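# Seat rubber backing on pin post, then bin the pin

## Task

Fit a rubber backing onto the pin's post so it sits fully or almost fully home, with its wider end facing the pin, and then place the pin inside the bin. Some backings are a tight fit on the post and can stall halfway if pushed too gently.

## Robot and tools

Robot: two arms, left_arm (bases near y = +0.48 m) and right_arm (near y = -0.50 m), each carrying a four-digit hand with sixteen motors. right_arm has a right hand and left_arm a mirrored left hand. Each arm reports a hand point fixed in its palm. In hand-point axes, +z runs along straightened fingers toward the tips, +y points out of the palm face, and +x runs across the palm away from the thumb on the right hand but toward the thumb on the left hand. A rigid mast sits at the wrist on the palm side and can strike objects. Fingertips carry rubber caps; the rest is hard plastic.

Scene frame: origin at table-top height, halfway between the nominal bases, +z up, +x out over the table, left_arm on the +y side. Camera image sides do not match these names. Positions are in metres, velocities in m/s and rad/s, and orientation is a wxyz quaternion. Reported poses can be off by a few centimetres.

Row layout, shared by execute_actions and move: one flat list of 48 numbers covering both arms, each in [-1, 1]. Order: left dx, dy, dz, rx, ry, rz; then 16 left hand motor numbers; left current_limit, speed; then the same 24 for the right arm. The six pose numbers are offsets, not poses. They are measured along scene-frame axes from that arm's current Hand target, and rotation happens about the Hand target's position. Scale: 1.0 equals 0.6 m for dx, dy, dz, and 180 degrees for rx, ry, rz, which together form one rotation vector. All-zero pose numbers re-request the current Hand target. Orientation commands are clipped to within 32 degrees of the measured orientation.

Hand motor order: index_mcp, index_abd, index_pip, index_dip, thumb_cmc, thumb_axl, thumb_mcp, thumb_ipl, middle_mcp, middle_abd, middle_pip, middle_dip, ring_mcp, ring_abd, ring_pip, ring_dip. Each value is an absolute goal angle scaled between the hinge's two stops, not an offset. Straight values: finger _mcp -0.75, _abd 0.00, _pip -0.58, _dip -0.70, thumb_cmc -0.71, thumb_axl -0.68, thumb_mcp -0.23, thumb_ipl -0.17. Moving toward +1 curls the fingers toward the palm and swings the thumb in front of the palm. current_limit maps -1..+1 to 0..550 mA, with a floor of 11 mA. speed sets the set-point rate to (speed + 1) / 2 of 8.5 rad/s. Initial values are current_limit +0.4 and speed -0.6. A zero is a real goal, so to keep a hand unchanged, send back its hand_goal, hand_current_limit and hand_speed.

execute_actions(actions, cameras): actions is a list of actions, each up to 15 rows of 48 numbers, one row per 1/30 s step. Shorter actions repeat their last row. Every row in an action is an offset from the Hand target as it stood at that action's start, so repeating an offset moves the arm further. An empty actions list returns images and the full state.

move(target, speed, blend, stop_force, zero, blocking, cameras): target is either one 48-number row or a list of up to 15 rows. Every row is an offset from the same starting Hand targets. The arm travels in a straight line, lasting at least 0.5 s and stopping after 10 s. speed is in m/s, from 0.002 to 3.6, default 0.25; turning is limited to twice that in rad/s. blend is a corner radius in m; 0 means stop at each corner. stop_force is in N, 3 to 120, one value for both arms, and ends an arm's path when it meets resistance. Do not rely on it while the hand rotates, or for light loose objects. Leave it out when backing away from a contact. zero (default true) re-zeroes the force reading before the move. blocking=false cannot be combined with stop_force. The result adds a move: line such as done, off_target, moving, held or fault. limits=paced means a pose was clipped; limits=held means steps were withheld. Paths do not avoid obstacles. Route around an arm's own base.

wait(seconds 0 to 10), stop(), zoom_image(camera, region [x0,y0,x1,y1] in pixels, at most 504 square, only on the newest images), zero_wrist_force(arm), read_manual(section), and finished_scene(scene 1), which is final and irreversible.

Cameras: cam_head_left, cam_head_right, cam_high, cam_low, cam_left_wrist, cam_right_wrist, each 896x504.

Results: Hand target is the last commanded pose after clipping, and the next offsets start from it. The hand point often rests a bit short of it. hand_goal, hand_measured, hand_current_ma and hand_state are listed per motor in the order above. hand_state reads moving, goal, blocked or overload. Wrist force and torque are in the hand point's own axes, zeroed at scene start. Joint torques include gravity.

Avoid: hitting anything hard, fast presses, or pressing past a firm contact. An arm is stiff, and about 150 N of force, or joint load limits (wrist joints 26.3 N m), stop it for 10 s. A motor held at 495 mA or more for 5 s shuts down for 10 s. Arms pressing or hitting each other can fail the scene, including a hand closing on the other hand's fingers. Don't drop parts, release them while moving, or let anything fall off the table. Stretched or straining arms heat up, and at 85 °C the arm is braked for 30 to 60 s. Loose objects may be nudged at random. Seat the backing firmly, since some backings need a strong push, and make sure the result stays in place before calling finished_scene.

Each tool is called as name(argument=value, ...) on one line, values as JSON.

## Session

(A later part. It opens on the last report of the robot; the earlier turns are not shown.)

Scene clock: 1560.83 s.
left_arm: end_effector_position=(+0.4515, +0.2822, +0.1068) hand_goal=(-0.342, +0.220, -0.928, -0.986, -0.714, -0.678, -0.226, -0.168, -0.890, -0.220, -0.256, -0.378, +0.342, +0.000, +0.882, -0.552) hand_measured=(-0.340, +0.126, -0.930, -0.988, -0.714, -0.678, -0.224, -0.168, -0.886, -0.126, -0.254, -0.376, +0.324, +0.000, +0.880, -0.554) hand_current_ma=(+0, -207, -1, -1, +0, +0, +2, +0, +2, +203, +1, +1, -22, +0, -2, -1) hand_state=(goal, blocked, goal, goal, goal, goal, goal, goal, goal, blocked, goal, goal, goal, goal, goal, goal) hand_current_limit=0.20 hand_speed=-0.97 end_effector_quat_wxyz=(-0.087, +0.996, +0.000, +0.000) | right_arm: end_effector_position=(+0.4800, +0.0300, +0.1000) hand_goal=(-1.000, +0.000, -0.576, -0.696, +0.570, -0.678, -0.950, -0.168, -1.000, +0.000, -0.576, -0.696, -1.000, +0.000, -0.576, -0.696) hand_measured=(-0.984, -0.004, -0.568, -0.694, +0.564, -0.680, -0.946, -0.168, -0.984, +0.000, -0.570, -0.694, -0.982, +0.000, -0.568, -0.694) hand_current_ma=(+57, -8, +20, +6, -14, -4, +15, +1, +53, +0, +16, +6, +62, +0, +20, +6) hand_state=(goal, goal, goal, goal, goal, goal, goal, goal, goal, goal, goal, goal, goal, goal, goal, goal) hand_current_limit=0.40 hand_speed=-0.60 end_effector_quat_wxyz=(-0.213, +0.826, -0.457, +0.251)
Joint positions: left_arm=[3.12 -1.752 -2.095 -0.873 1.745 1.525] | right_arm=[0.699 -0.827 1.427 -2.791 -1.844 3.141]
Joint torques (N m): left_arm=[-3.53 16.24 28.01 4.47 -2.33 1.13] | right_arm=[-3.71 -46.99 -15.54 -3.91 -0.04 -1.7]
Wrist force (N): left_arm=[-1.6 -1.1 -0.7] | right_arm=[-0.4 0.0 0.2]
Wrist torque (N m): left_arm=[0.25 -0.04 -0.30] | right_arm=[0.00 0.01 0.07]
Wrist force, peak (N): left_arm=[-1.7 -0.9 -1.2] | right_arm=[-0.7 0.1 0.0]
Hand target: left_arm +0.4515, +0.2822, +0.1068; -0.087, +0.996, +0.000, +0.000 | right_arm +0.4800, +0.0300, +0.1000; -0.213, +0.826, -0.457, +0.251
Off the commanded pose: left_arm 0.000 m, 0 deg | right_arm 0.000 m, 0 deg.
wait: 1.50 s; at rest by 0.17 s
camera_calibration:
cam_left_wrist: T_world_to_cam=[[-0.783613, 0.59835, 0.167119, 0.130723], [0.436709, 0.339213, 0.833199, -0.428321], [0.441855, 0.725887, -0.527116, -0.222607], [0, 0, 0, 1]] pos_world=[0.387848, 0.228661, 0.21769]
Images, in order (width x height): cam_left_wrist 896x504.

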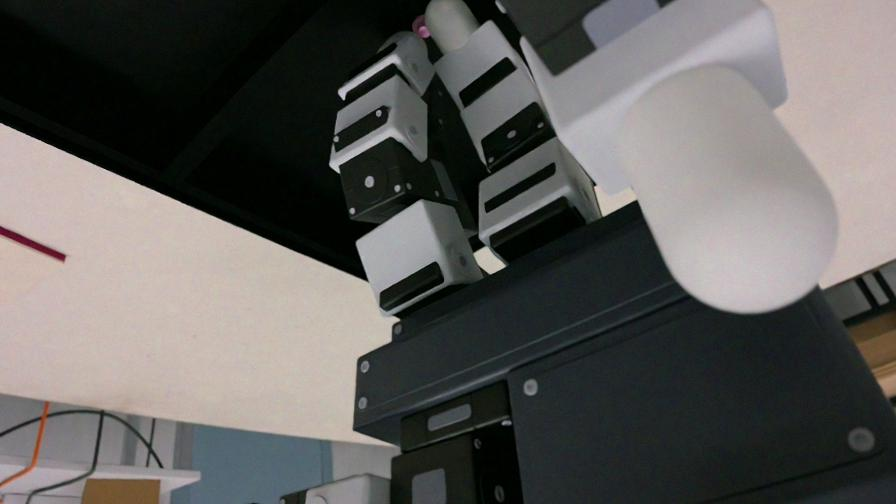

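move(target=[0,0,0.013,0,0,0, -0.3425, 0.22, -0.927, -0.9855, -0.714, -0.678, -0.226, -0.168, -0.890, -0.22, -0.2555, -0.377, 0.342, 0, 0.883, -0.551, 0.2, -0.97, 0,0,0,0,0,0, -1.0, 0, -0.576, -0.696, 0.571, -0.678, -0.95, -0.168, -1.0, 0, -0.576, -0.696, -1.0, 0, -0.576, -0.696, 0.4, -0.6], speed=0.015, cameras=["cam_left_wrist"])

zoom_image(camera="cam_left_wrist", region=[360, 0, 520, 120])

Scene clock: 1571.67 s.
left_arm: end_effector_position=(+0.4515, +0.2822, +0.1147) hand_goal=(-0.342, +0.220, -0.928, -0.986, -0.714, -0.678, -0.226, -0.168, -0.890, -0.220, -0.256, -0.378, +0.342, +0.000, +0.882, -0.552) hand_measured=(-0.340, +0.126, -0.930, -0.988, -0.714, -0.678, -0.224, -0.168, -0.886, -0.126, -0.254, -0.376, +0.324, +0.000, +0.880, -0.554) hand_current_ma=(+0, -207, -1, -1, +0, +0, +2, +0, +2, +203, +1, +1, -22, +0, -2, -1) hand_state=(goal, blocked, goal, goal, goal, goal, goal, goal, goal, blocked, goal, goal, goal, goal, goal, goal) hand_current_limit=0.20 hand_speed=-0.97 end_effector_quat_wxyz=(-0.087, +0.996, +0.000, +0.000) | right_arm: end_effector_position=(+0.4800, +0.0300, +0.1000) hand_goal=(-1.000, +0.000, -0.576, -0.696, +0.570, -0.678, -0.950, -0.168, -1.000, +0.000, -0.576, -0.696, -1.000, +0.000, -0.576, -0.696) hand_measured=(-0.984, -0.004, -0.568, -0.694, +0.564, -0.680, -0.946, -0.168, -0.984, +0.000, -0.570, -0.694, -0.982, +0.000, -0.568, -0.694) hand_current_ma=(+57, -8, +20, +6, -14, -4, +15, +1, +53, +0, +16, +6, +62, +0, +20, +6) hand_state=(goal, goal, goal, goal, goal, goal, goal, goal, goal, goal, goal, goal, goal, goal, goal, goal) hand_current_limit=0.40 hand_speed=-0.60 end_effector_quat_wxyz=(-0.213, +0.826, -0.457, +0.251)
Joint positions: left_arm=[3.12 -1.738 -2.086 -0.896 1.745 1.525] | right_arm=[0.699 -0.827 1.427 -2.791 -1.844 3.141]
Joint torques (N m): left_arm=[4.24 17.29 18.18 3.87 -2.37 1.33] | right_arm=[-4.3 -48.02 -13.31 -3.98 0.19 -1.6]
Wrist force (N): left_arm=[-1.5 -0.9 -1.0] | right_arm=[-0.3 0.0 0.1]
Wrist torque (N m): left_arm=[0.30 -0.05 -0.31] | right_arm=[0.01 0.00 0.07]
Wrist force, peak (N): left_arm=[-1.7 -1.2 -1.2] | right_arm=[-0.8 0.0 0.1]
Hand target: left_arm +0.4515, +0.2822, +0.1146; -0.087, +0.996, +0.000, +0.000 | right_arm +0.4800, +0.0300, +0.1000; -0.213, +0.826, -0.457, +0.251
Off the commanded pose: left_arm 0.000 m, 0 deg | right_arm 0.000 m, 0 deg.
move: done
camera_calibration:
cam_left_wrist: T_world_to_cam=[[-0.783613, 0.598379, 0.167012, 0.129404], [0.436628, 0.339229, 0.833235, -0.434967], [0.441935, 0.725856, -0.527093, -0.218419], [0, 0, 0, 1]] pos_world=[0.387848, 0.228661, 0.225691]
Images, in order (width x height): cam_left_wrist 896x504.

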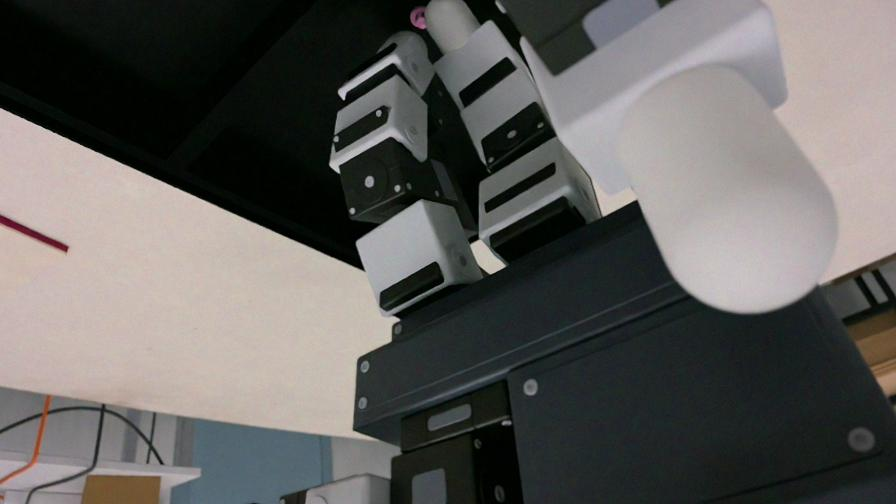

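Scaled by 3.150 from the camera's 896x504 image, which has a finer 1280x720 frame.

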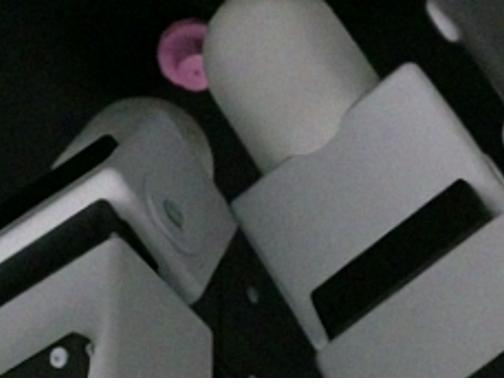

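move(target=[0,0,0.1,0,0,0, -0.3425, 0.0, -0.927, -0.9855, -0.714, -0.678, -0.226, -0.168, -0.890, 0.0, -0.2555, -0.377, 0.342, 0, 0.883, -0.551, 0.4, -0.9, 0,0,0,0,0,0, -1.0, 0, -0.576, -0.696, 0.571, -0.678, -0.95, -0.168, -1.0, 0, -0.576, -0.696, -1.0, 0, -0.576, -0.696, 0.4, -0.6], speed=0.1)

move(target=[0.0395,-0.0062,-0.016,-0.0556,0,0, -0.754, 0.0, -0.576, -0.696, -0.714, -0.678, -0.226, -0.168, 0.959, 0.0, 0.299, -0.623, -0.754, 0, -0.576, -0.696, 0.4, -0.7, 0,0,0,0,0,0, -1.0, 0, -0.576, -0.696, 0.571, -0.678, -0.95, -0.168, -1.0, 0, -0.576, -0.696, -1.0, 0, -0.576, -0.696, 0.4, -0.6], speed=0.1, cameras=["cam_left_wrist", "cam_right_wrist"])

Scene clock: 1661.70 s.
left_arm: end_effector_position=(+0.4516, +0.2822, +0.1746) hand_goal=(-0.342, +0.000, -0.928, -0.986, -0.714, -0.678, -0.226, -0.168, -0.890, +0.000, -0.256, -0.378, +0.342, +0.000, +0.882, -0.552) hand_measured=(-0.340, +0.004, -0.930, -0.988, -0.714, -0.678, -0.224, -0.168, -0.886, -0.004, -0.254, -0.376, +0.326, +0.000, +0.880, -0.554) hand_current_ma=(+0, +2, -1, -1, +0, +0, +2, +0, +2, -1, +1, +1, -21, +0, -2, -1) hand_state=(goal, goal, goal, goal, goal, goal, goal, goal, goal, goal, goal, goal, goal, goal, goal, goal) hand_current_limit=0.40 hand_speed=-0.90 end_effector_quat_wxyz=(-0.087, +0.996, +0.000, +0.000) | right_arm: end_effector_position=(+0.4800, +0.0300, +0.1000) hand_goal=(-1.000, +0.000, -0.576, -0.696, +0.570, -0.678, -0.950, -0.168, -1.000, +0.000, -0.576, -0.696, -1.000, +0.000, -0.576, -0.696) hand_measured=(-0.984, -0.004, -0.568, -0.694, +0.564, -0.680, -0.946, -0.168, -0.984, +0.000, -0.570, -0.694, -0.982, +0.000, -0.568, -0.694) hand_current_ma=(+57, -8, +20, +6, -14, -4, +15, +1, +53, +0, +16, +6, +62, +0, +20, +6) hand_state=(goal, goal, goal, goal, goal, goal, goal, goal, goal, goal, goal, goal, goal, goal, goal, goal) hand_current_limit=0.40 hand_speed=-0.60 end_effector_quat_wxyz=(-0.213, +0.826, -0.457, +0.251)
Joint positions: left_arm=[3.12 -1.649 -2.005 -1.067 1.744 1.525] | right_arm=[0.699 -0.827 1.427 -2.791 -1.844 3.141]
Joint torques (N m): left_arm=[2.3 19.25 6.48 1.95 -0.37 1.25] | right_arm=[-3.74 -48.58 -14.39 -3.95 0.24 -1.63]
Wrist force (N): left_arm=[-1.5 -0.8 -0.9] | right_arm=[-0.4 -0.1 0.2]
Wrist torque (N m): left_arm=[0.32 -0.05 -0.29] | right_arm=[-0.02 0.01 0.07]
Wrist force, peak (N): left_arm=[-1.4 -1.3 -1.8] | right_arm=[-0.7 -0.1 0.3]
Hand target: left_arm +0.4515, +0.2822, +0.1746; -0.087, +0.996, +0.000, +0.000 | right_arm +0.4800, +0.0300, +0.1000; -0.213, +0.826, -0.457, +0.251
Off the commanded pose: left_arm 0.000 m, 0 deg | right_arm 0.000 m, 0 deg.
move: done

Scene clock: 1663.83 s.
left_arm: end_effector_position=(+0.4752, +0.2785, +0.1650) hand_goal=(-0.754, +0.000, -0.576, -0.696, -0.714, -0.678, -0.226, -0.168, +0.958, +0.000, +0.298, -0.624, -0.754, +0.000, -0.576, -0.696) hand_measured=(-0.750, +0.004, -0.578, -0.698, -0.714, -0.678, -0.224, -0.168, +0.944, -0.004, +0.296, -0.622, -0.750, +0.000, -0.572, -0.694) hand_current_ma=(+3, +1, -1, -1, +0, +0, +2, +0, -18, -1, -1, +1, +2, +0, +2, +1) hand_state=(goal, goal, goal, goal, goal, goal, goal, goal, goal, goal, goal, goal, goal, goal, goal, goal) hand_current_limit=0.40 hand_speed=-0.70 end_effector_quat_wxyz=(+0.000, +1.000, +0.000, +0.000) | right_arm: end_effector_position=(+0.4800, +0.0300, +0.1000) hand_goal=(-1.000, +0.000, -0.576, -0.696, +0.570, -0.678, -0.950, -0.168, -1.000, +0.000, -0.576, -0.696, -1.000, +0.000, -0.576, -0.696) hand_measured=(-0.984, -0.004, -0.568, -0.694, +0.564, -0.680, -0.946, -0.168, -0.984, +0.000, -0.570, -0.694, -0.982, +0.000, -0.568, -0.694) hand_current_ma=(+57, -8, +20, +6, -14, -4, +15, +1, +53, +0, +16, +6, +62, +0, +20, +6) hand_state=(goal, goal, goal, goal, goal, goal, goal, goal, goal, goal, goal, goal, goal, goal, goal, goal) hand_current_limit=0.40 hand_speed=-0.60 end_effector_quat_wxyz=(-0.213, +0.826, -0.457, +0.251)
Joint positions: left_arm=[3.198 -1.707 -2.003 -1.002 1.57 1.604] | right_arm=[0.699 -0.827 1.427 -2.791 -1.844 3.141]
Joint torques (N m): left_arm=[-7.97 35.13 14.91 -0.3 -2.52 -1.87] | right_arm=[-5 -48.4 -14.25 -3.87 0.4 -1.47]
Wrist force (N): left_arm=[-1.2 -0.5 -1.2] | right_arm=[-0.1 0.0 0.1]
Wrist torque (N m): left_arm=[0.25 -0.08 -0.31] | right_arm=[0.01 -0.03 0.09]
Wrist force, peak (N): left_arm=[-1.7 -1.0 -1.1] | right_arm=[-0.5 -0.2 0.3]
Hand target: left_arm +0.4752, +0.2785, +0.1650; +0.000, +1.000, +0.000, +0.000 | right_arm +0.4800, +0.0300, +0.1000; -0.213, +0.826, -0.457, +0.251
Off the commanded pose: left_arm 0.000 m, 0 deg | right_arm 0.000 m, 0 deg.
move: done
camera_calibration:
cam_left_wrist: T_world_to_cam=[[-0.783563, 0.618356, 0.0605468, 0.153815], [0.436711, 0.478816, 0.76159, -0.513024], [0.441943, 0.623195, -0.645224, -0.15156], [0, 0, 0, 1]] pos_world=[0.411548, 0.244983, 0.283611]
cam_right_wrist: T_world_to_cam=[[-0.729314, 0.380109, -0.568875, 0.436205], [-0.339425, 0.520921, 0.783219, 0.0152693], [0.594048, 0.764302, -0.250896, -0.160391], [0, 0, 0, 1]] pos_world=[0.418593, -0.0511726, 0.195946]
Images, in order (width x height): cam_left_wrist 896x504, cam_right_wrist 896x504.

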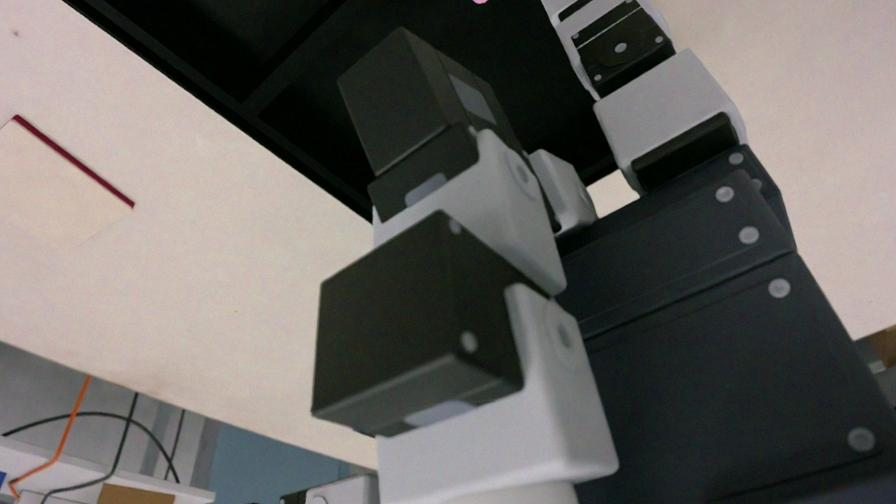

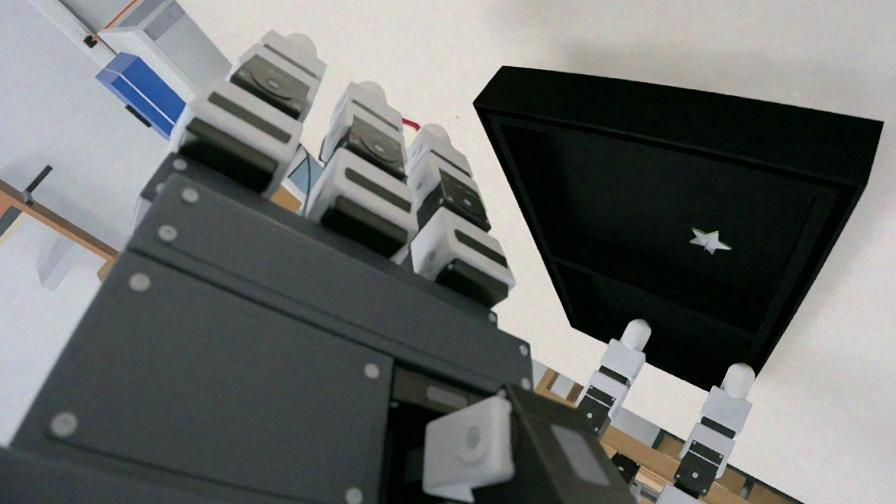

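move(target=[0,0,-0.05,0,0,0, -0.754, 0.271, -0.576, -0.696, -0.714, -0.678, -0.226, -0.168, 0.959, 0.0, 0.299, -0.623, -0.754, -0.271, -0.576, -0.696, 0.4, -0.85, 0,0,0,0,0,0, -1.0, 0, -0.576, -0.696, 0.571, -0.678, -0.95, -0.168, -1.0, 0, -0.576, -0.696, -1.0, 0, -0.576, -0.696, 0.4, -0.6], speed=0.04, cameras=["cam_left_wrist"])

zoom_image(camera="cam_left_wrist", region=[420, 0, 620, 150])

Scene clock: 1684.77 s.
left_arm: end_effector_position=(+0.4750, +0.2785, +0.1348) hand_goal=(-0.754, +0.270, -0.576, -0.696, -0.714, -0.678, -0.226, -0.168, +0.958, +0.000, +0.298, -0.624, -0.754, -0.272, -0.576, -0.696) hand_measured=(-0.750, +0.264, -0.578, -0.698, -0.714, -0.678, -0.224, -0.168, +0.944, -0.004, +0.296, -0.622, -0.750, -0.268, -0.572, -0.694) hand_current_ma=(+3, -4, -1, -1, +0, +0, +2, +0, -17, -1, -1, +1, +2, +3, +2, +1) hand_state=(goal, goal, goal, goal, goal, goal, goal, goal, goal, goal, goal, goal, goal, goal, goal, goal) hand_current_limit=0.40 hand_speed=-0.85 end_effector_quat_wxyz=(+0.000, +1.000, +0.000, +0.000) end_effector_velocity=(-0.001, +0.000, +0.001) end_effector_angular_velocity=(+0.001, +0.003, +0.000) | right_arm: end_effector_position=(+0.4800, +0.0300, +0.1000) hand_goal=(-1.000, +0.000, -0.576, -0.696, +0.570, -0.678, -0.950, -0.168, -1.000, +0.000, -0.576, -0.696, -1.000, +0.000, -0.576, -0.696) hand_measured=(-0.984, -0.004, -0.568, -0.694, +0.564, -0.680, -0.946, -0.168, -0.984, +0.000, -0.570, -0.694, -0.982, +0.000, -0.568, -0.694) hand_current_ma=(+57, -8, +20, +6, -14, -4, +15, +1, +53, +0, +16, +6, +62, +0, +20, +6) hand_state=(goal, goal, goal, goal, goal, goal, goal, goal, goal, goal, goal, goal, goal, goal, goal, goal) hand_current_limit=0.40 hand_speed=-0.60 end_effector_quat_wxyz=(-0.213, +0.826, -0.457, +0.251)
Joint positions: left_arm=[3.198 -1.753 -2.043 -0.918 1.57 1.604] | right_arm=[0.699 -0.827 1.427 -2.791 -1.844 3.141]
Joint velocities: left_arm=[0 0.002 0.001 -0.006 0.001 0] | right_arm=[within noise]
Joint torques (N m): left_arm=[-4.34 35.97 30.86 -0.25 -1.48 -1.61] | right_arm=[-3.58 -48.08 -13.86 -3.98 0.73 -1.6]
Wrist force (N): left_arm=[-1.6 -0.5 -1.2] | right_arm=[-0.3 0.0 0.1]
Wrist torque (N m): left_arm=[0.26 -0.05 -0.34] | right_arm=[0.00 0.00 0.08]
Wrist force, peak (N): left_arm=[-1.6 -0.5 -1.3] | right_arm=[-0.7 0.0 0.1]
Hand target: left_arm +0.4752, +0.2785, +0.1350; +0.000, +1.000, +0.000, +0.000 | right_arm +0.4800, +0.0300, +0.1000; -0.213, +0.826, -0.457, +0.251
Off the commanded pose: left_arm 0.000 m, 0 deg | right_arm 0.000 m, 0 deg.
move: done
camera_calibration:
cam_left_wrist: T_world_to_cam=[[-0.783551, 0.618337, 0.060879, 0.15548], [0.43703, 0.478837, 0.761393, -0.490067], [0.441647, 0.623197, -0.645425, -0.170829], [0, 0, 0, 1]] pos_world=[0.411447, 0.244983, 0.253411]
Images, in order (width x height): cam_left_wrist 896x504.

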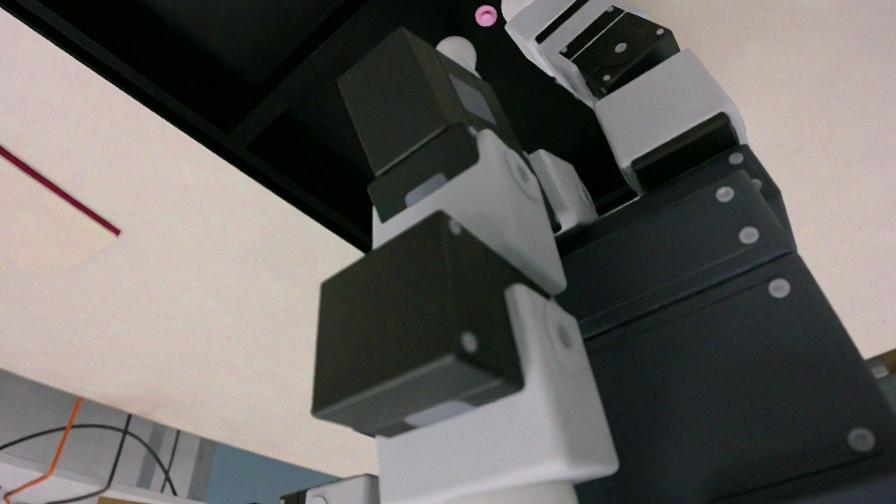

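Scaled by 2.520 from the camera's 896x504 image, which has a finer 1280x720 frame.

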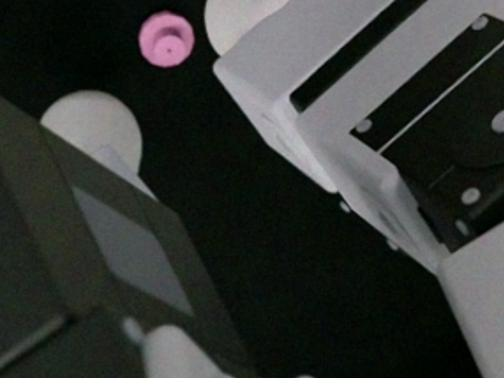

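move(target=[0,0.002,-0.0175,0,0,0, -0.754, 0.271, -0.576, -0.696, -0.714, -0.678, -0.226, -0.168, 0.959, 0.0, 0.299, -0.623, -0.754, -0.271, -0.576, -0.696, 0.4, -0.85, 0,0,0,0,0,0, -1.0, 0, -0.576, -0.696, 0.571, -0.678, -0.95, -0.168, -1.0, 0, -0.576, -0.696, -1.0, 0, -0.576, -0.696, 0.4, -0.6], speed=0.02, stop_force=3, cameras=["cam_left_wrist"])

zoom_image(camera="cam_left_wrist", region=[440, 0, 580, 105])

Scene clock: 1729.40 s.
left_arm: end_effector_position=(+0.4752, +0.2797, +0.1245) hand_goal=(-0.754, +0.270, -0.576, -0.696, -0.714, -0.678, -0.226, -0.168, +0.958, +0.000, +0.298, -0.624, -0.754, -0.272, -0.576, -0.696) hand_measured=(-0.750, +0.264, -0.578, -0.698, -0.714, -0.678, -0.224, -0.168, +0.944, -0.004, +0.296, -0.622, -0.750, -0.270, -0.572, -0.694) hand_current_ma=(+3, -4, -1, -1, +0, +0, +2, +0, -17, -1, -1, +1, +2, +0, +2, +1) hand_state=(goal, goal, goal, goal, goal, goal, goal, goal, goal, goal, goal, goal, goal, goal, goal, goal) hand_current_limit=0.40 hand_speed=-0.85 end_effector_quat_wxyz=(+0.000, +1.000, +0.000, +0.000) | right_arm: end_effector_position=(+0.4800, +0.0300, +0.1000) hand_goal=(-1.000, +0.000, -0.576, -0.696, +0.570, -0.678, -0.950, -0.168, -1.000, +0.000, -0.576, -0.696, -1.000, +0.000, -0.576, -0.696) hand_measured=(-0.984, -0.004, -0.568, -0.694, +0.564, -0.680, -0.946, -0.168, -0.984, +0.000, -0.570, -0.694, -0.982, +0.000, -0.568, -0.694) hand_current_ma=(+57, -8, +20, +6, -14, -4, +15, +1, +53, +0, +16, +6, +62, +0, +20, +6) hand_state=(goal, goal, goal, goal, goal, goal, goal, goal, goal, goal, goal, goal, goal, goal, goal, goal) hand_current_limit=0.40 hand_speed=-0.60 end_effector_quat_wxyz=(-0.213, +0.826, -0.457, +0.251)
Joint positions: left_arm=[3.201 -1.769 -2.055 -0.889 1.57 1.606] | right_arm=[0.699 -0.827 1.427 -2.791 -1.844 3.141]
Joint torques (N m): left_arm=[-4.49 35.9 30.42 -0.24 -0.92 -1.66] | right_arm=[-3.84 -49.81 -13.58 -3.93 0.99 -1.7]
Wrist force (N): left_arm=[-1.4 -0.5 -1.0] | right_arm=[-0.3 -0.2 0.0]
Wrist torque (N m): left_arm=[0.24 -0.06 -0.44] | right_arm=[-0.01 0.00 0.07]
Wrist force, peak (N): left_arm=[-1.7 -0.7 -1.1] | right_arm=[-0.7 -0.2 0.0]
Hand target: left_arm +0.4752, +0.2797, +0.1245; +0.000, +1.000, +0.000, +0.000 | right_arm +0.4800, +0.0300, +0.1000; -0.213, +0.826, -0.457, +0.251
Off the commanded pose: left_arm 0.000 m, 0 deg | right_arm 0.000 m, 0 deg.
move: done
camera_calibration:
cam_left_wrist: T_world_to_cam=[[-0.783597, 0.618307, 0.0605979, 0.155477], [0.436731, 0.478842, 0.761562, -0.482811], [0.441862, 0.623222, -0.645253, -0.178469], [0, 0, 0, 1]] pos_world=[0.411548, 0.246283, 0.243111]
Images, in order (width x height): cam_left_wrist 896x504.

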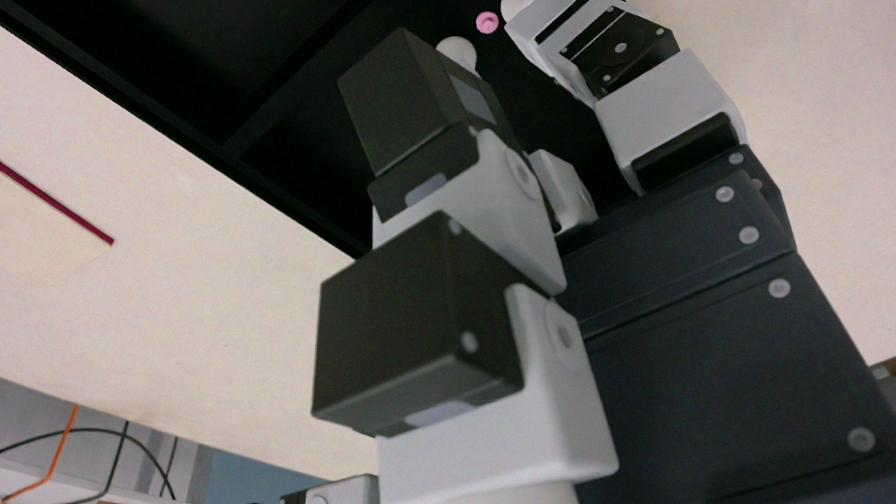

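Scaled by 3.600 from the camera's 896x504 image, which has a finer 1280x720 frame.

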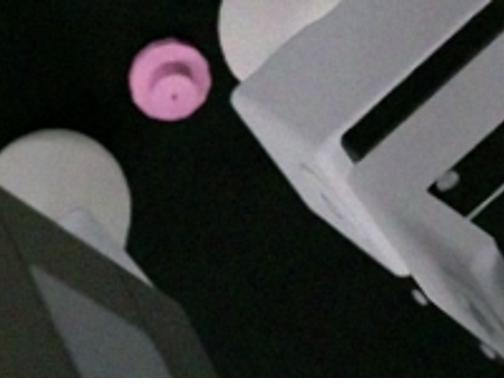

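move(target=[0,0.0008,0,0,0,0, -0.754, 0.335, -0.576, -0.696, -0.714, -0.678, -0.226, -0.168, 0.959, 0.0, 0.299, -0.623, -0.754, -0.335, -0.576, -0.696, 0.4, -0.9, 0,0,0,0,0,0, -1.0, 0, -0.576, -0.696, 0.571, -0.678, -0.95, -0.168, -1.0, 0, -0.576, -0.696, -1.0, 0, -0.576, -0.696, 0.4, -0.6], speed=0.02)

move(target=[0,0,-0.012,0,0,0, -0.754, 0.335, -0.576, -0.696, -0.714, -0.678, -0.226, -0.168, 0.959, 0.0, 0.299, -0.623, -0.754, -0.335, -0.576, -0.696, 0.4, -0.9, 0,0,0,0,0,0, -1.0, 0, -0.576, -0.696, 0.571, -0.678, -0.95, -0.168, -1.0, 0, -0.576, -0.696, -1.0, 0, -0.576, -0.696, 0.4, -0.6], speed=0.008, stop_force=3, cameras=["cam_left_wrist"])

zoom_image(camera="cam_left_wrist", region=[440, 0, 580, 105])

Scene clock: 1766.03 s.
left_arm: end_effector_position=(+0.4752, +0.2802, +0.1245) hand_goal=(-0.754, +0.334, -0.576, -0.696, -0.714, -0.678, -0.226, -0.168, +0.958, +0.000, +0.298, -0.624, -0.754, -0.336, -0.576, -0.696) hand_measured=(-0.750, +0.328, -0.578, -0.698, -0.714, -0.678, -0.224, -0.168, +0.944, -0.004, +0.296, -0.622, -0.750, -0.330, -0.572, -0.694) hand_current_ma=(+3, -4, -1, -1, +0, +0, +2, +0, -17, -1, -1, +1, +2, +3, +2, +1) hand_state=(goal, goal, goal, goal, goal, goal, goal, goal, goal, goal, goal, goal, goal, goal, goal, goal) hand_current_limit=0.40 hand_speed=-0.90 end_effector_quat_wxyz=(+0.000, +1.000, +0.000, +0.000) | right_arm: end_effector_position=(+0.4800, +0.0300, +0.1000) hand_goal=(-1.000, +0.000, -0.576, -0.696, +0.570, -0.678, -0.950, -0.168, -1.000, +0.000, -0.576, -0.696, -1.000, +0.000, -0.576, -0.696) hand_measured=(-0.984, -0.004, -0.568, -0.694, +0.564, -0.680, -0.946, -0.168, -0.984, +0.000, -0.570, -0.694, -0.982, +0.000, -0.568, -0.694) hand_current_ma=(+57, -8, +20, +6, -14, -4, +15, +1, +53, +0, +16, +6, +62, +0, +20, +6) hand_state=(goal, goal, goal, goal, goal, goal, goal, goal, goal, goal, goal, goal, goal, goal, goal, goal) hand_current_limit=0.40 hand_speed=-0.60 end_effector_quat_wxyz=(-0.213, +0.826, -0.457, +0.251)
Joint positions: left_arm=[3.202 -1.769 -2.056 -0.889 1.57 1.607] | right_arm=[0.699 -0.827 1.427 -2.791 -1.844 3.141]
Joint torques (N m): left_arm=[8.05 36.24 2.14 3.16 -0.57 1.63] | right_arm=[-3.5 -49.06 -13.72 -4.07 1.13 -1.67]
Wrist force (N): left_arm=[-1.4 -0.5 -1.1] | right_arm=[-0.3 0.2 -0.2]
Wrist torque (N m): left_arm=[0.26 -0.07 -0.44] | right_arm=[0.06 0.01 0.08]
Wrist force, peak (N): left_arm=[-1.7 -0.4 -1.3] | right_arm=[-0.4 -0.3 0.4]
Hand target: left_arm +0.4752, +0.2802, +0.1245; +0.000, +1.000, +0.000, +0.000 | right_arm +0.4800, +0.0300, +0.1000; -0.213, +0.826, -0.457, +0.251
Off the commanded pose: left_arm 0.000 m, 0 deg | right_arm 0.000 m, 0 deg.
move: done

Scene clock: 1767.53 s.
left_arm: end_effector_position=(+0.4752, +0.2802, +0.1214) hand_goal=(-0.754, +0.334, -0.576, -0.696, -0.714, -0.678, -0.226, -0.168, +0.958, +0.000, +0.298, -0.624, -0.754, -0.336, -0.576, -0.696) hand_measured=(-0.750, +0.330, -0.578, -0.698, -0.714, -0.678, -0.224, -0.168, +0.944, -0.004, +0.296, -0.622, -0.750, -0.330, -0.572, -0.694) hand_current_ma=(+3, -2, -1, -1, +0, +0, +2, +0, -17, -1, -1, +1, +2, +3, +2, +1) hand_state=(goal, goal, goal, goal, goal, goal, goal, goal, goal, goal, goal, goal, goal, goal, goal, goal) hand_current_limit=0.40 hand_speed=-0.90 end_effector_quat_wxyz=(+0.000, +1.000, +0.000, +0.000) | right_arm: end_effector_position=(+0.4800, +0.0300, +0.1000) hand_goal=(-1.000, +0.000, -0.576, -0.696, +0.570, -0.678, -0.950, -0.168, -1.000, +0.000, -0.576, -0.696, -1.000, +0.000, -0.576, -0.696) hand_measured=(-0.984, -0.004, -0.568, -0.694, +0.564, -0.680, -0.946, -0.168, -0.984, +0.000, -0.570, -0.694, -0.982, +0.000, -0.568, -0.694) hand_current_ma=(+57, -8, +20, +6, -14, -4, +15, +1, +53, +0, +16, +6, +62, +0, +20, +6) hand_state=(goal, goal, goal, goal, goal, goal, goal, goal, goal, goal, goal, goal, goal, goal, goal, goal) hand_current_limit=0.40 hand_speed=-0.60 end_effector_quat_wxyz=(-0.213, +0.826, -0.457, +0.251)
Joint positions: left_arm=[3.202 -1.774 -2.059 -0.88 1.57 1.607] | right_arm=[0.699 -0.827 1.427 -2.791 -1.844 3.141]
Joint torques (N m): left_arm=[7.43 34.91 29.07 -0.18 -0.3 0.82] | right_arm=[-3.62 -50.35 -13.61 -4.07 1.19 -1.63]
Wrist force (N): left_arm=[-1.7 -0.4 -3.5] | right_arm=[-0.5 0.1 0.3]
Wrist torque (N m): left_arm=[0.52 -0.09 -0.43] | right_arm=[-0.01 0.02 0.06]
Wrist force, peak (N): left_arm=[-1.1 -0.5 -10.2] | right_arm=[-0.6 -0.2 0.4]
Hand target: left_arm +0.4752, +0.2802, +0.1214; +0.000, +1.000, +0.000, +0.000 (not the last commanded pose) | right_arm +0.4800, +0.0300, +0.1000; -0.213, +0.826, -0.457, +0.251
Off the commanded pose: left_arm 0.004 m, 0 deg | right_arm 0.000 m, 0 deg.
move: contact (left_arm)
camera_calibration:
cam_left_wrist: T_world_to_cam=[[-0.783563, 0.618356, 0.0605468, 0.155325], [0.436711, 0.478816, 0.76159, -0.480589], [0.441943, 0.623195, -0.645224, -0.180707], [0, 0, 0, 1]] pos_world=[0.411448, 0.246683, 0.240011]
Images, in order (width x height): cam_left_wrist 896x504.

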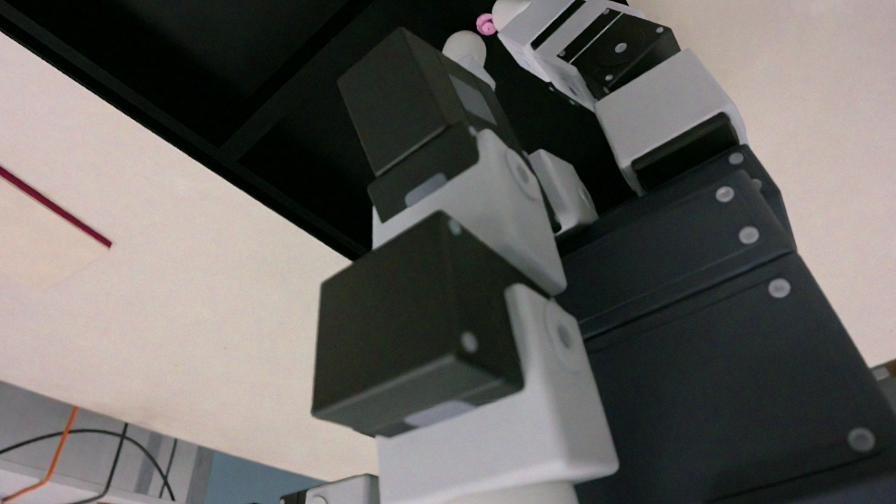

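Scaled by 3.600 from the camera's 896x504 image, which has a finer 1280x720 frame.

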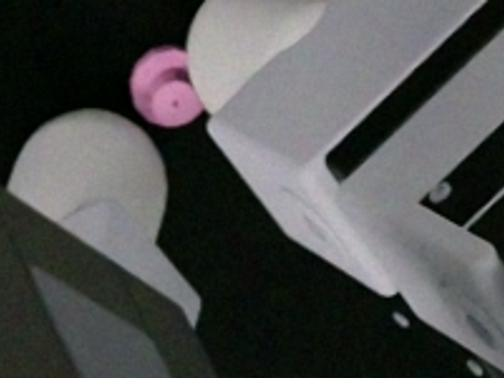

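move(target=[0.0006,0.001,0.0003,0,0,0, -0.754, 0.45, -0.576, -0.696, -0.714, -0.678, -0.226, -0.168, 0.959, 0.0, 0.299, -0.623, -0.754, -0.45, -0.576, -0.696, 0.1, -0.97, 0,0,0,0,0,0, -1.0, 0, -0.576, -0.696, 0.571, -0.678, -0.95, -0.168, -1.0, 0, -0.576, -0.696, -1.0, 0, -0.576, -0.696, 0.4, -0.6], speed=0.01)

wait(seconds=1.5, cameras=["cam_left_wrist"])

zoom_image(camera="cam_left_wrist", region=[440, 0, 580, 105])

Scene clock: 1781.40 s.
left_arm: end_effector_position=(+0.4756, +0.2808, +0.1216) hand_goal=(-0.754, +0.450, -0.576, -0.696, -0.714, -0.678, -0.226, -0.168, +0.958, +0.000, +0.298, -0.624, -0.754, -0.450, -0.576, -0.696) hand_measured=(-0.750, +0.364, -0.578, -0.698, -0.714, -0.678, -0.224, -0.168, +0.944, -0.004, +0.296, -0.622, -0.750, -0.372, -0.572, -0.694) hand_current_ma=(+3, -86, -1, -1, +0, +0, +2, +0, -17, -1, -1, +1, +2, +72, +2, +1) hand_state=(goal, moving, goal, goal, goal, goal, goal, goal, goal, goal, goal, goal, goal, moving, goal, goal) hand_current_limit=0.10 hand_speed=-0.97 end_effector_quat_wxyz=(+0.000, +1.000, +0.000, +0.000) | right_arm: end_effector_position=(+0.4800, +0.0300, +0.1000) hand_goal=(-1.000, +0.000, -0.576, -0.696, +0.570, -0.678, -0.950, -0.168, -1.000, +0.000, -0.576, -0.696, -1.000, +0.000, -0.576, -0.696) hand_measured=(-0.984, -0.004, -0.568, -0.694, +0.564, -0.680, -0.946, -0.168, -0.984, +0.000, -0.570, -0.694, -0.982, +0.000, -0.568, -0.694) hand_current_ma=(+57, -8, +20, +6, -14, -4, +15, +1, +53, +0, +16, +6, +62, +0, +20, +6) hand_state=(goal, goal, goal, goal, goal, goal, goal, goal, goal, goal, goal, goal, goal, goal, goal, goal) hand_current_limit=0.40 hand_speed=-0.60 end_effector_quat_wxyz=(-0.213, +0.826, -0.457, +0.251)
Joint positions: left_arm=[3.203 -1.774 -2.058 -0.881 1.57 1.609] | right_arm=[0.699 -0.827 1.427 -2.791 -1.844 3.141]
Joint torques (N m): left_arm=[7.23 17.28 29.69 -0.21 -0.36 1.69] | right_arm=[-4.18 -50.05 -13.6 -3.91 1.32 -1.62]
Wrist force (N): left_arm=[-1.7 -0.5 -1.5] | right_arm=[-0.3 -0.2 0.1]
Wrist torque (N m): left_arm=[0.27 -0.08 -0.46] | right_arm=[-0.01 0.00 0.08]
Wrist force, peak (N): left_arm=[-1.0 -0.5 -5.0] | right_arm=[-0.5 -0.2 0.4]
Hand target: left_arm +0.4755, +0.2808, +0.1216; +0.000, +1.000, +0.000, +0.000 | right_arm +0.4800, +0.0300, +0.1000; -0.213, +0.826, -0.457, +0.251
Off the commanded pose: left_arm 0.000 m, 0 deg | right_arm 0.000 m, 0 deg.
move: done

Scene clock: 1782.90 s.
left_arm: end_effector_position=(+0.4756, +0.2808, +0.1216) hand_goal=(-0.754, +0.450, -0.576, -0.696, -0.714, -0.678, -0.226, -0.168, +0.958, +0.000, +0.298, -0.624, -0.754, -0.450, -0.576, -0.696) hand_measured=(-0.750, +0.368, -0.578, -0.698, -0.714, -0.678, -0.224, -0.168, +0.944, -0.004, +0.296, -0.622, -0.750, -0.378, -0.572, -0.694) hand_current_ma=(+3, -167, -1, -1, +0, +0, +2, +0, -17, -1, -1, +1, +2, +142, +2, +1) hand_state=(goal, blocked, goal, goal, goal, goal, goal, goal, goal, goal, goal, goal, goal, blocked, goal, goal) hand_current_limit=0.10 hand_speed=-0.97 end_effector_quat_wxyz=(+0.000, +1.000, +0.000, +0.000) | right_arm: end_effector_position=(+0.4800, +0.0300, +0.1000) hand_goal=(-1.000, +0.000, -0.576, -0.696, +0.570, -0.678, -0.950, -0.168, -1.000, +0.000, -0.576, -0.696, -1.000, +0.000, -0.576, -0.696) hand_measured=(-0.984, -0.004, -0.568, -0.694, +0.564, -0.680, -0.946, -0.168, -0.984, +0.000, -0.570, -0.694, -0.982, +0.000, -0.568, -0.694) hand_current_ma=(+57, -8, +20, +6, -14, -4, +15, +1, +53, +0, +16, +6, +62, +0, +20, +6) hand_state=(goal, goal, goal, goal, goal, goal, goal, goal, goal, goal, goal, goal, goal, goal, goal, goal) hand_current_limit=0.40 hand_speed=-0.60 end_effector_quat_wxyz=(-0.213, +0.826, -0.457, +0.251)
Joint positions: left_arm=[3.203 -1.774 -2.058 -0.881 1.57 1.609] | right_arm=[0.699 -0.827 1.427 -2.791 -1.844 3.141]
Joint torques (N m): left_arm=[-3.68 16.26 21.9 1.49 -0.24 -1.37] | right_arm=[-3.42 -50.35 -14.69 -4.04 1.4 -1.6]
Wrist force (N): left_arm=[-1.4 -0.4 -2.6] | right_arm=[-0.2 -0.3 0.0]
Wrist torque (N m): left_arm=[0.35 -0.13 -0.45] | right_arm=[-0.02 -0.01 0.07]
Wrist force, peak (N): left_arm=[-1.8 -0.7 -2.6] | right_arm=[-0.6 -0.2 0.2]
Hand target: left_arm +0.4755, +0.2808, +0.1216; +0.000, +1.000, +0.000, +0.000 | right_arm +0.4800, +0.0300, +0.1000; -0.213, +0.826, -0.457, +0.251
Off the commanded pose: left_arm 0.000 m, 0 deg | right_arm 0.000 m, 0 deg.
wait: 1.50 s; at rest by 0.17 s
camera_calibration:
cam_left_wrist: T_world_to_cam=[[-0.7836, 0.618314, 0.0604909, 0.155295], [0.436616, 0.478817, 0.761643, -0.481178], [0.441971, 0.623235, -0.645167, -0.181164], [0, 0, 0, 1]] pos_world=[0.411848, 0.247283, 0.240211]
Images, in order (width x height): cam_left_wrist 896x504.

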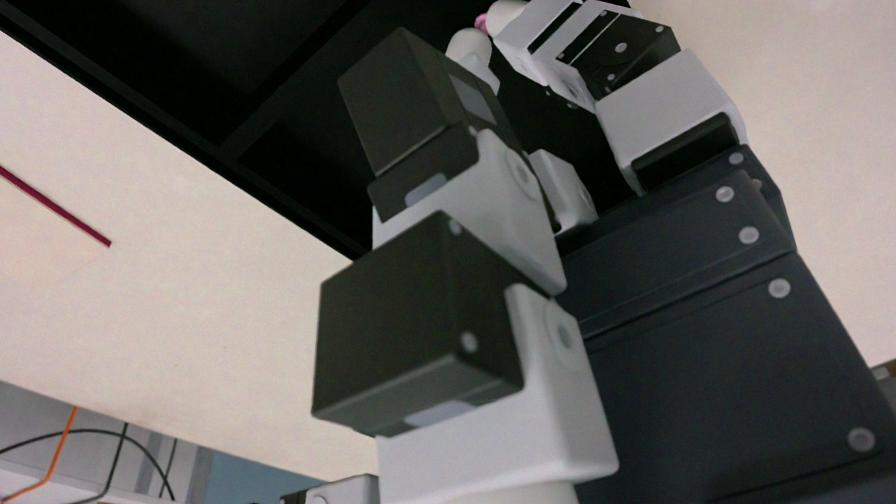

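Scaled by 3.600 from the camera's 896x504 image, which has a finer 1280x720 frame.

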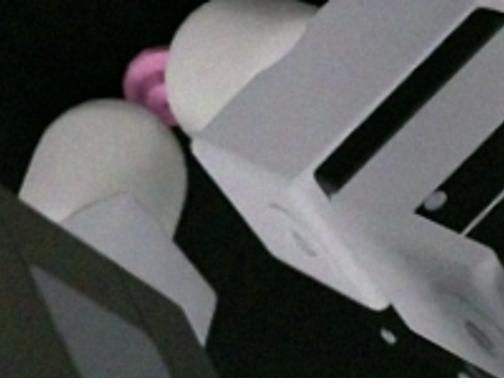

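move(target=[0,0,0,0,0,0, -0.754, 0.35, -0.576, -0.696, -0.714, -0.678, -0.226, -0.168, 0.959, 0.0, 0.299, -0.623, -0.754, -0.35, -0.576, -0.696, 0.3, -0.95, 0,0,0,0,0,0, -1.0, 0, -0.576, -0.696, 0.571, -0.678, -0.95, -0.168, -1.0, 0, -0.576, -0.696, -1.0, 0, -0.576, -0.696, 0.4, -0.6], speed=0.01, cameras=["cam_left_wrist"])

zoom_image(camera="cam_left_wrist", region=[440, 0, 580, 105])

Scene clock: 1810.63 s.
left_arm: end_effector_position=(+0.4755, +0.2808, +0.1216) hand_goal=(-0.754, +0.350, -0.576, -0.696, -0.714, -0.678, -0.226, -0.168, +0.958, +0.000, +0.298, -0.624, -0.754, -0.350, -0.576, -0.696) hand_measured=(-0.750, +0.352, -0.578, -0.698, -0.714, -0.678, -0.224, -0.168, +0.944, -0.004, +0.296, -0.622, -0.750, -0.352, -0.572, -0.694) hand_current_ma=(+3, +0, -1, -1, +0, +0, +2, +0, -17, -1, -1, +1, +2, +0, +2, +1) hand_state=(goal, goal, goal, goal, goal, goal, goal, goal, goal, goal, goal, goal, goal, goal, goal, goal) hand_current_limit=0.30 hand_speed=-0.95 end_effector_quat_wxyz=(+0.000, +1.000, +0.000, +0.000) | right_arm: end_effector_position=(+0.4800, +0.0300, +0.1000) hand_goal=(-1.000, +0.000, -0.576, -0.696, +0.570, -0.678, -0.950, -0.168, -1.000, +0.000, -0.576, -0.696, -1.000, +0.000, -0.576, -0.696) hand_measured=(-0.984, -0.004, -0.568, -0.694, +0.564, -0.680, -0.946, -0.168, -0.984, +0.000, -0.570, -0.694, -0.982, +0.000, -0.568, -0.694) hand_current_ma=(+57, -8, +20, +6, -14, -4, +15, +1, +53, +0, +16, +6, +62, +0, +20, +6) hand_state=(goal, goal, goal, goal, goal, goal, goal, goal, goal, goal, goal, goal, goal, goal, goal, goal) hand_current_limit=0.40 hand_speed=-0.60 end_effector_quat_wxyz=(-0.213, +0.826, -0.457, +0.251)
Joint positions: left_arm=[3.203 -1.774 -2.058 -0.881 1.57 1.609] | right_arm=[0.699 -0.827 1.427 -2.791 -1.844 3.141]
Joint torques (N m): left_arm=[-5.69 17.15 5.3 3.25 0.08 -1.71] | right_arm=[-3.1 -50.68 -14.29 -4.02 1.54 -1.6]
Wrist force (N): left_arm=[-1.5 -0.5 -1.0] | right_arm=[-0.4 0.1 0.0]
Wrist torque (N m): left_arm=[0.24 -0.06 -0.44] | right_arm=[0.03 0.02 0.07]
Wrist force, peak (N): left_arm=[-1.0 -0.6 -3.6] | right_arm=[-0.7 0.1 0.3]
Hand target: left_arm +0.4755, +0.2808, +0.1216; +0.000, +1.000, +0.000, +0.000 | right_arm +0.4800, +0.0300, +0.1000; -0.213, +0.826, -0.457, +0.251
Off the commanded pose: left_arm 0.000 m, 0 deg | right_arm 0.000 m, 0 deg.
move: done
camera_calibration:
cam_left_wrist: T_world_to_cam=[[-0.783597, 0.618318, 0.0604877, 0.155293], [0.43665, 0.478864, 0.761594, -0.481192], [0.441942, 0.623195, -0.645225, -0.181128], [0, 0, 0, 1]] pos_world=[0.411848, 0.247283, 0.240211]
Images, in order (width x height): cam_left_wrist 896x504.

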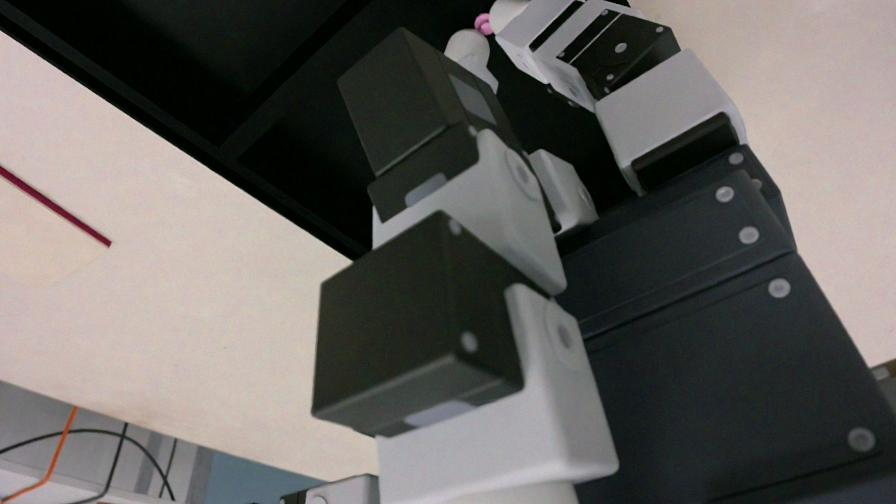

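Scaled by 3.600 from the camera's 896x504 image, which has a finer 1280x720 frame.

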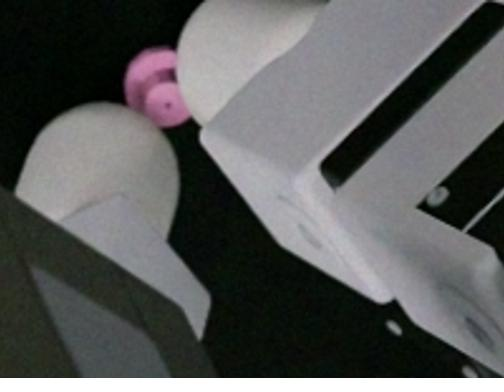

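zoom_image(camera="cam_left_wrist", region=[440, 0, 540, 75])

Scaled by 5.040 from the camera's 896x504 image, which has a finer 1280x720 frame.

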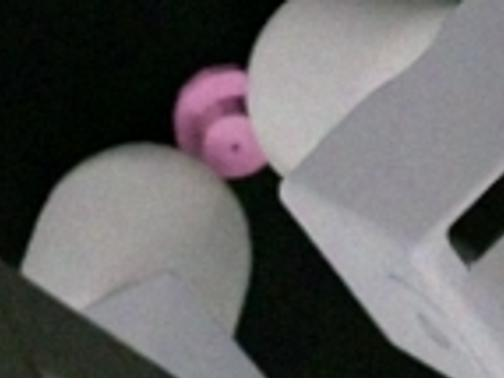

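move(target=[0.0007,0,-0.006,0,0,0, -0.754, 0.35, -0.576, -0.696, -0.714, -0.678, -0.226, -0.168, 0.959, 0.0, 0.299, -0.623, -0.754, -0.35, -0.576, -0.696, 0.3, -0.95, 0,0,0,0,0,0, -1.0, 0, -0.576, -0.696, 0.571, -0.678, -0.95, -0.168, -1.0, 0, -0.576, -0.696, -1.0, 0, -0.576, -0.696, 0.4, -0.6], speed=0.004, stop_force=3, cameras=["cam_left_wrist"])

zoom_image(camera="cam_left_wrist", region=[440, 0, 540, 75])

Scene clock: 1868.27 s.
left_arm: end_effector_position=(+0.4756, +0.2808, +0.1207) hand_goal=(-0.754, +0.350, -0.576, -0.696, -0.714, -0.678, -0.226, -0.168, +0.958, +0.000, +0.298, -0.624, -0.754, -0.350, -0.576, -0.696) hand_measured=(-0.750, +0.352, -0.578, -0.698, -0.714, -0.678, -0.224, -0.168, +0.944, -0.004, +0.296, -0.622, -0.750, -0.352, -0.572, -0.694) hand_current_ma=(+3, +1, -1, -1, +0, +0, +2, +0, -17, -1, -1, +1, +2, +0, +2, +1) hand_state=(goal, goal, goal, goal, goal, goal, goal, goal, goal, goal, goal, goal, goal, goal, goal, goal) hand_current_limit=0.30 hand_speed=-0.95 end_effector_quat_wxyz=(+0.000, +1.000, +0.000, +0.000) | right_arm: end_effector_position=(+0.4800, +0.0300, +0.1000) hand_goal=(-1.000, +0.000, -0.576, -0.696, +0.570, -0.678, -0.950, -0.168, -1.000, +0.000, -0.576, -0.696, -1.000, +0.000, -0.576, -0.696) hand_measured=(-0.984, -0.004, -0.568, -0.694, +0.564, -0.680, -0.946, -0.168, -0.984, +0.000, -0.570, -0.694, -0.982, +0.000, -0.568, -0.694) hand_current_ma=(+57, -8, +20, +6, -14, -4, +15, +1, +53, +0, +16, +6, +62, +0, +20, +6) hand_state=(goal, goal, goal, goal, goal, goal, goal, goal, goal, goal, goal, goal, goal, goal, goal, goal) hand_current_limit=0.40 hand_speed=-0.60 end_effector_quat_wxyz=(-0.213, +0.826, -0.457, +0.251)
Joint positions: left_arm=[3.203 -1.776 -2.059 -0.878 1.57 1.609] | right_arm=[0.699 -0.827 1.427 -2.791 -1.844 3.141]
Joint torques (N m): left_arm=[-5.56 35.78 27.05 -0.56 0.12 -1.59] | right_arm=[-4.26 -51.08 -14.78 -3.95 1.46 -1.68]
Wrist force (N): left_arm=[-1.7 -0.8 -4.0] | right_arm=[-0.5 -0.1 0.2]
Wrist torque (N m): left_arm=[0.44 -0.15 -0.46] | right_arm=[-0.01 0.02 0.06]
Wrist force, peak (N): left_arm=[-1.6 -0.5 -6.6] | right_arm=[-0.6 -0.2 0.2]
Hand target: left_arm +0.4757, +0.2808, +0.1207; +0.000, +1.000, +0.000, +0.000 (not the last commanded pose) | right_arm +0.4800, +0.0300, +0.1000; -0.213, +0.826, -0.457, +0.251
Off the commanded pose: left_arm 0.003 m, 0 deg | right_arm 0.000 m, 0 deg.
move: contact (left_arm)
camera_calibration:
cam_left_wrist: T_world_to_cam=[[-0.783563, 0.618356, 0.0605468, 0.155388], [0.436711, 0.478816, 0.76159, -0.480562], [0.441943, 0.623195, -0.645224, -0.181754], [0, 0, 0, 1]] pos_world=[0.411948, 0.247283, 0.239311]
Images, in order (width x height): cam_left_wrist 896x504.

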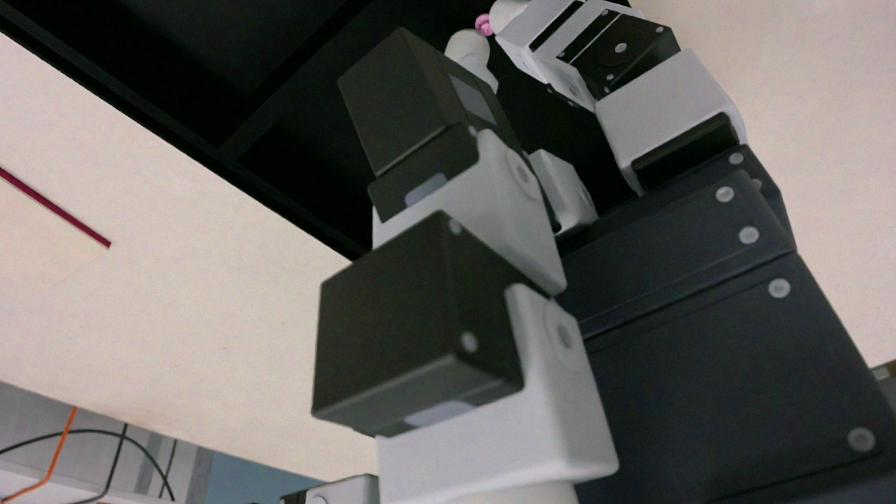

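Scaled by 5.040 from the camera's 896x504 image, which has a finer 1280x720 frame.

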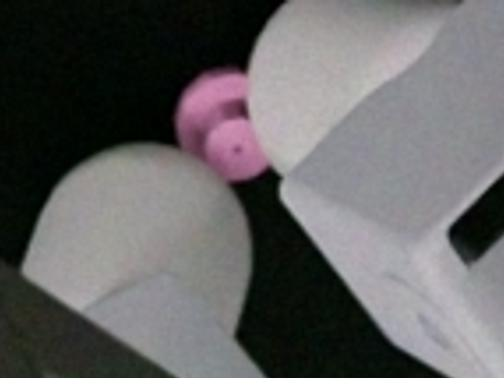

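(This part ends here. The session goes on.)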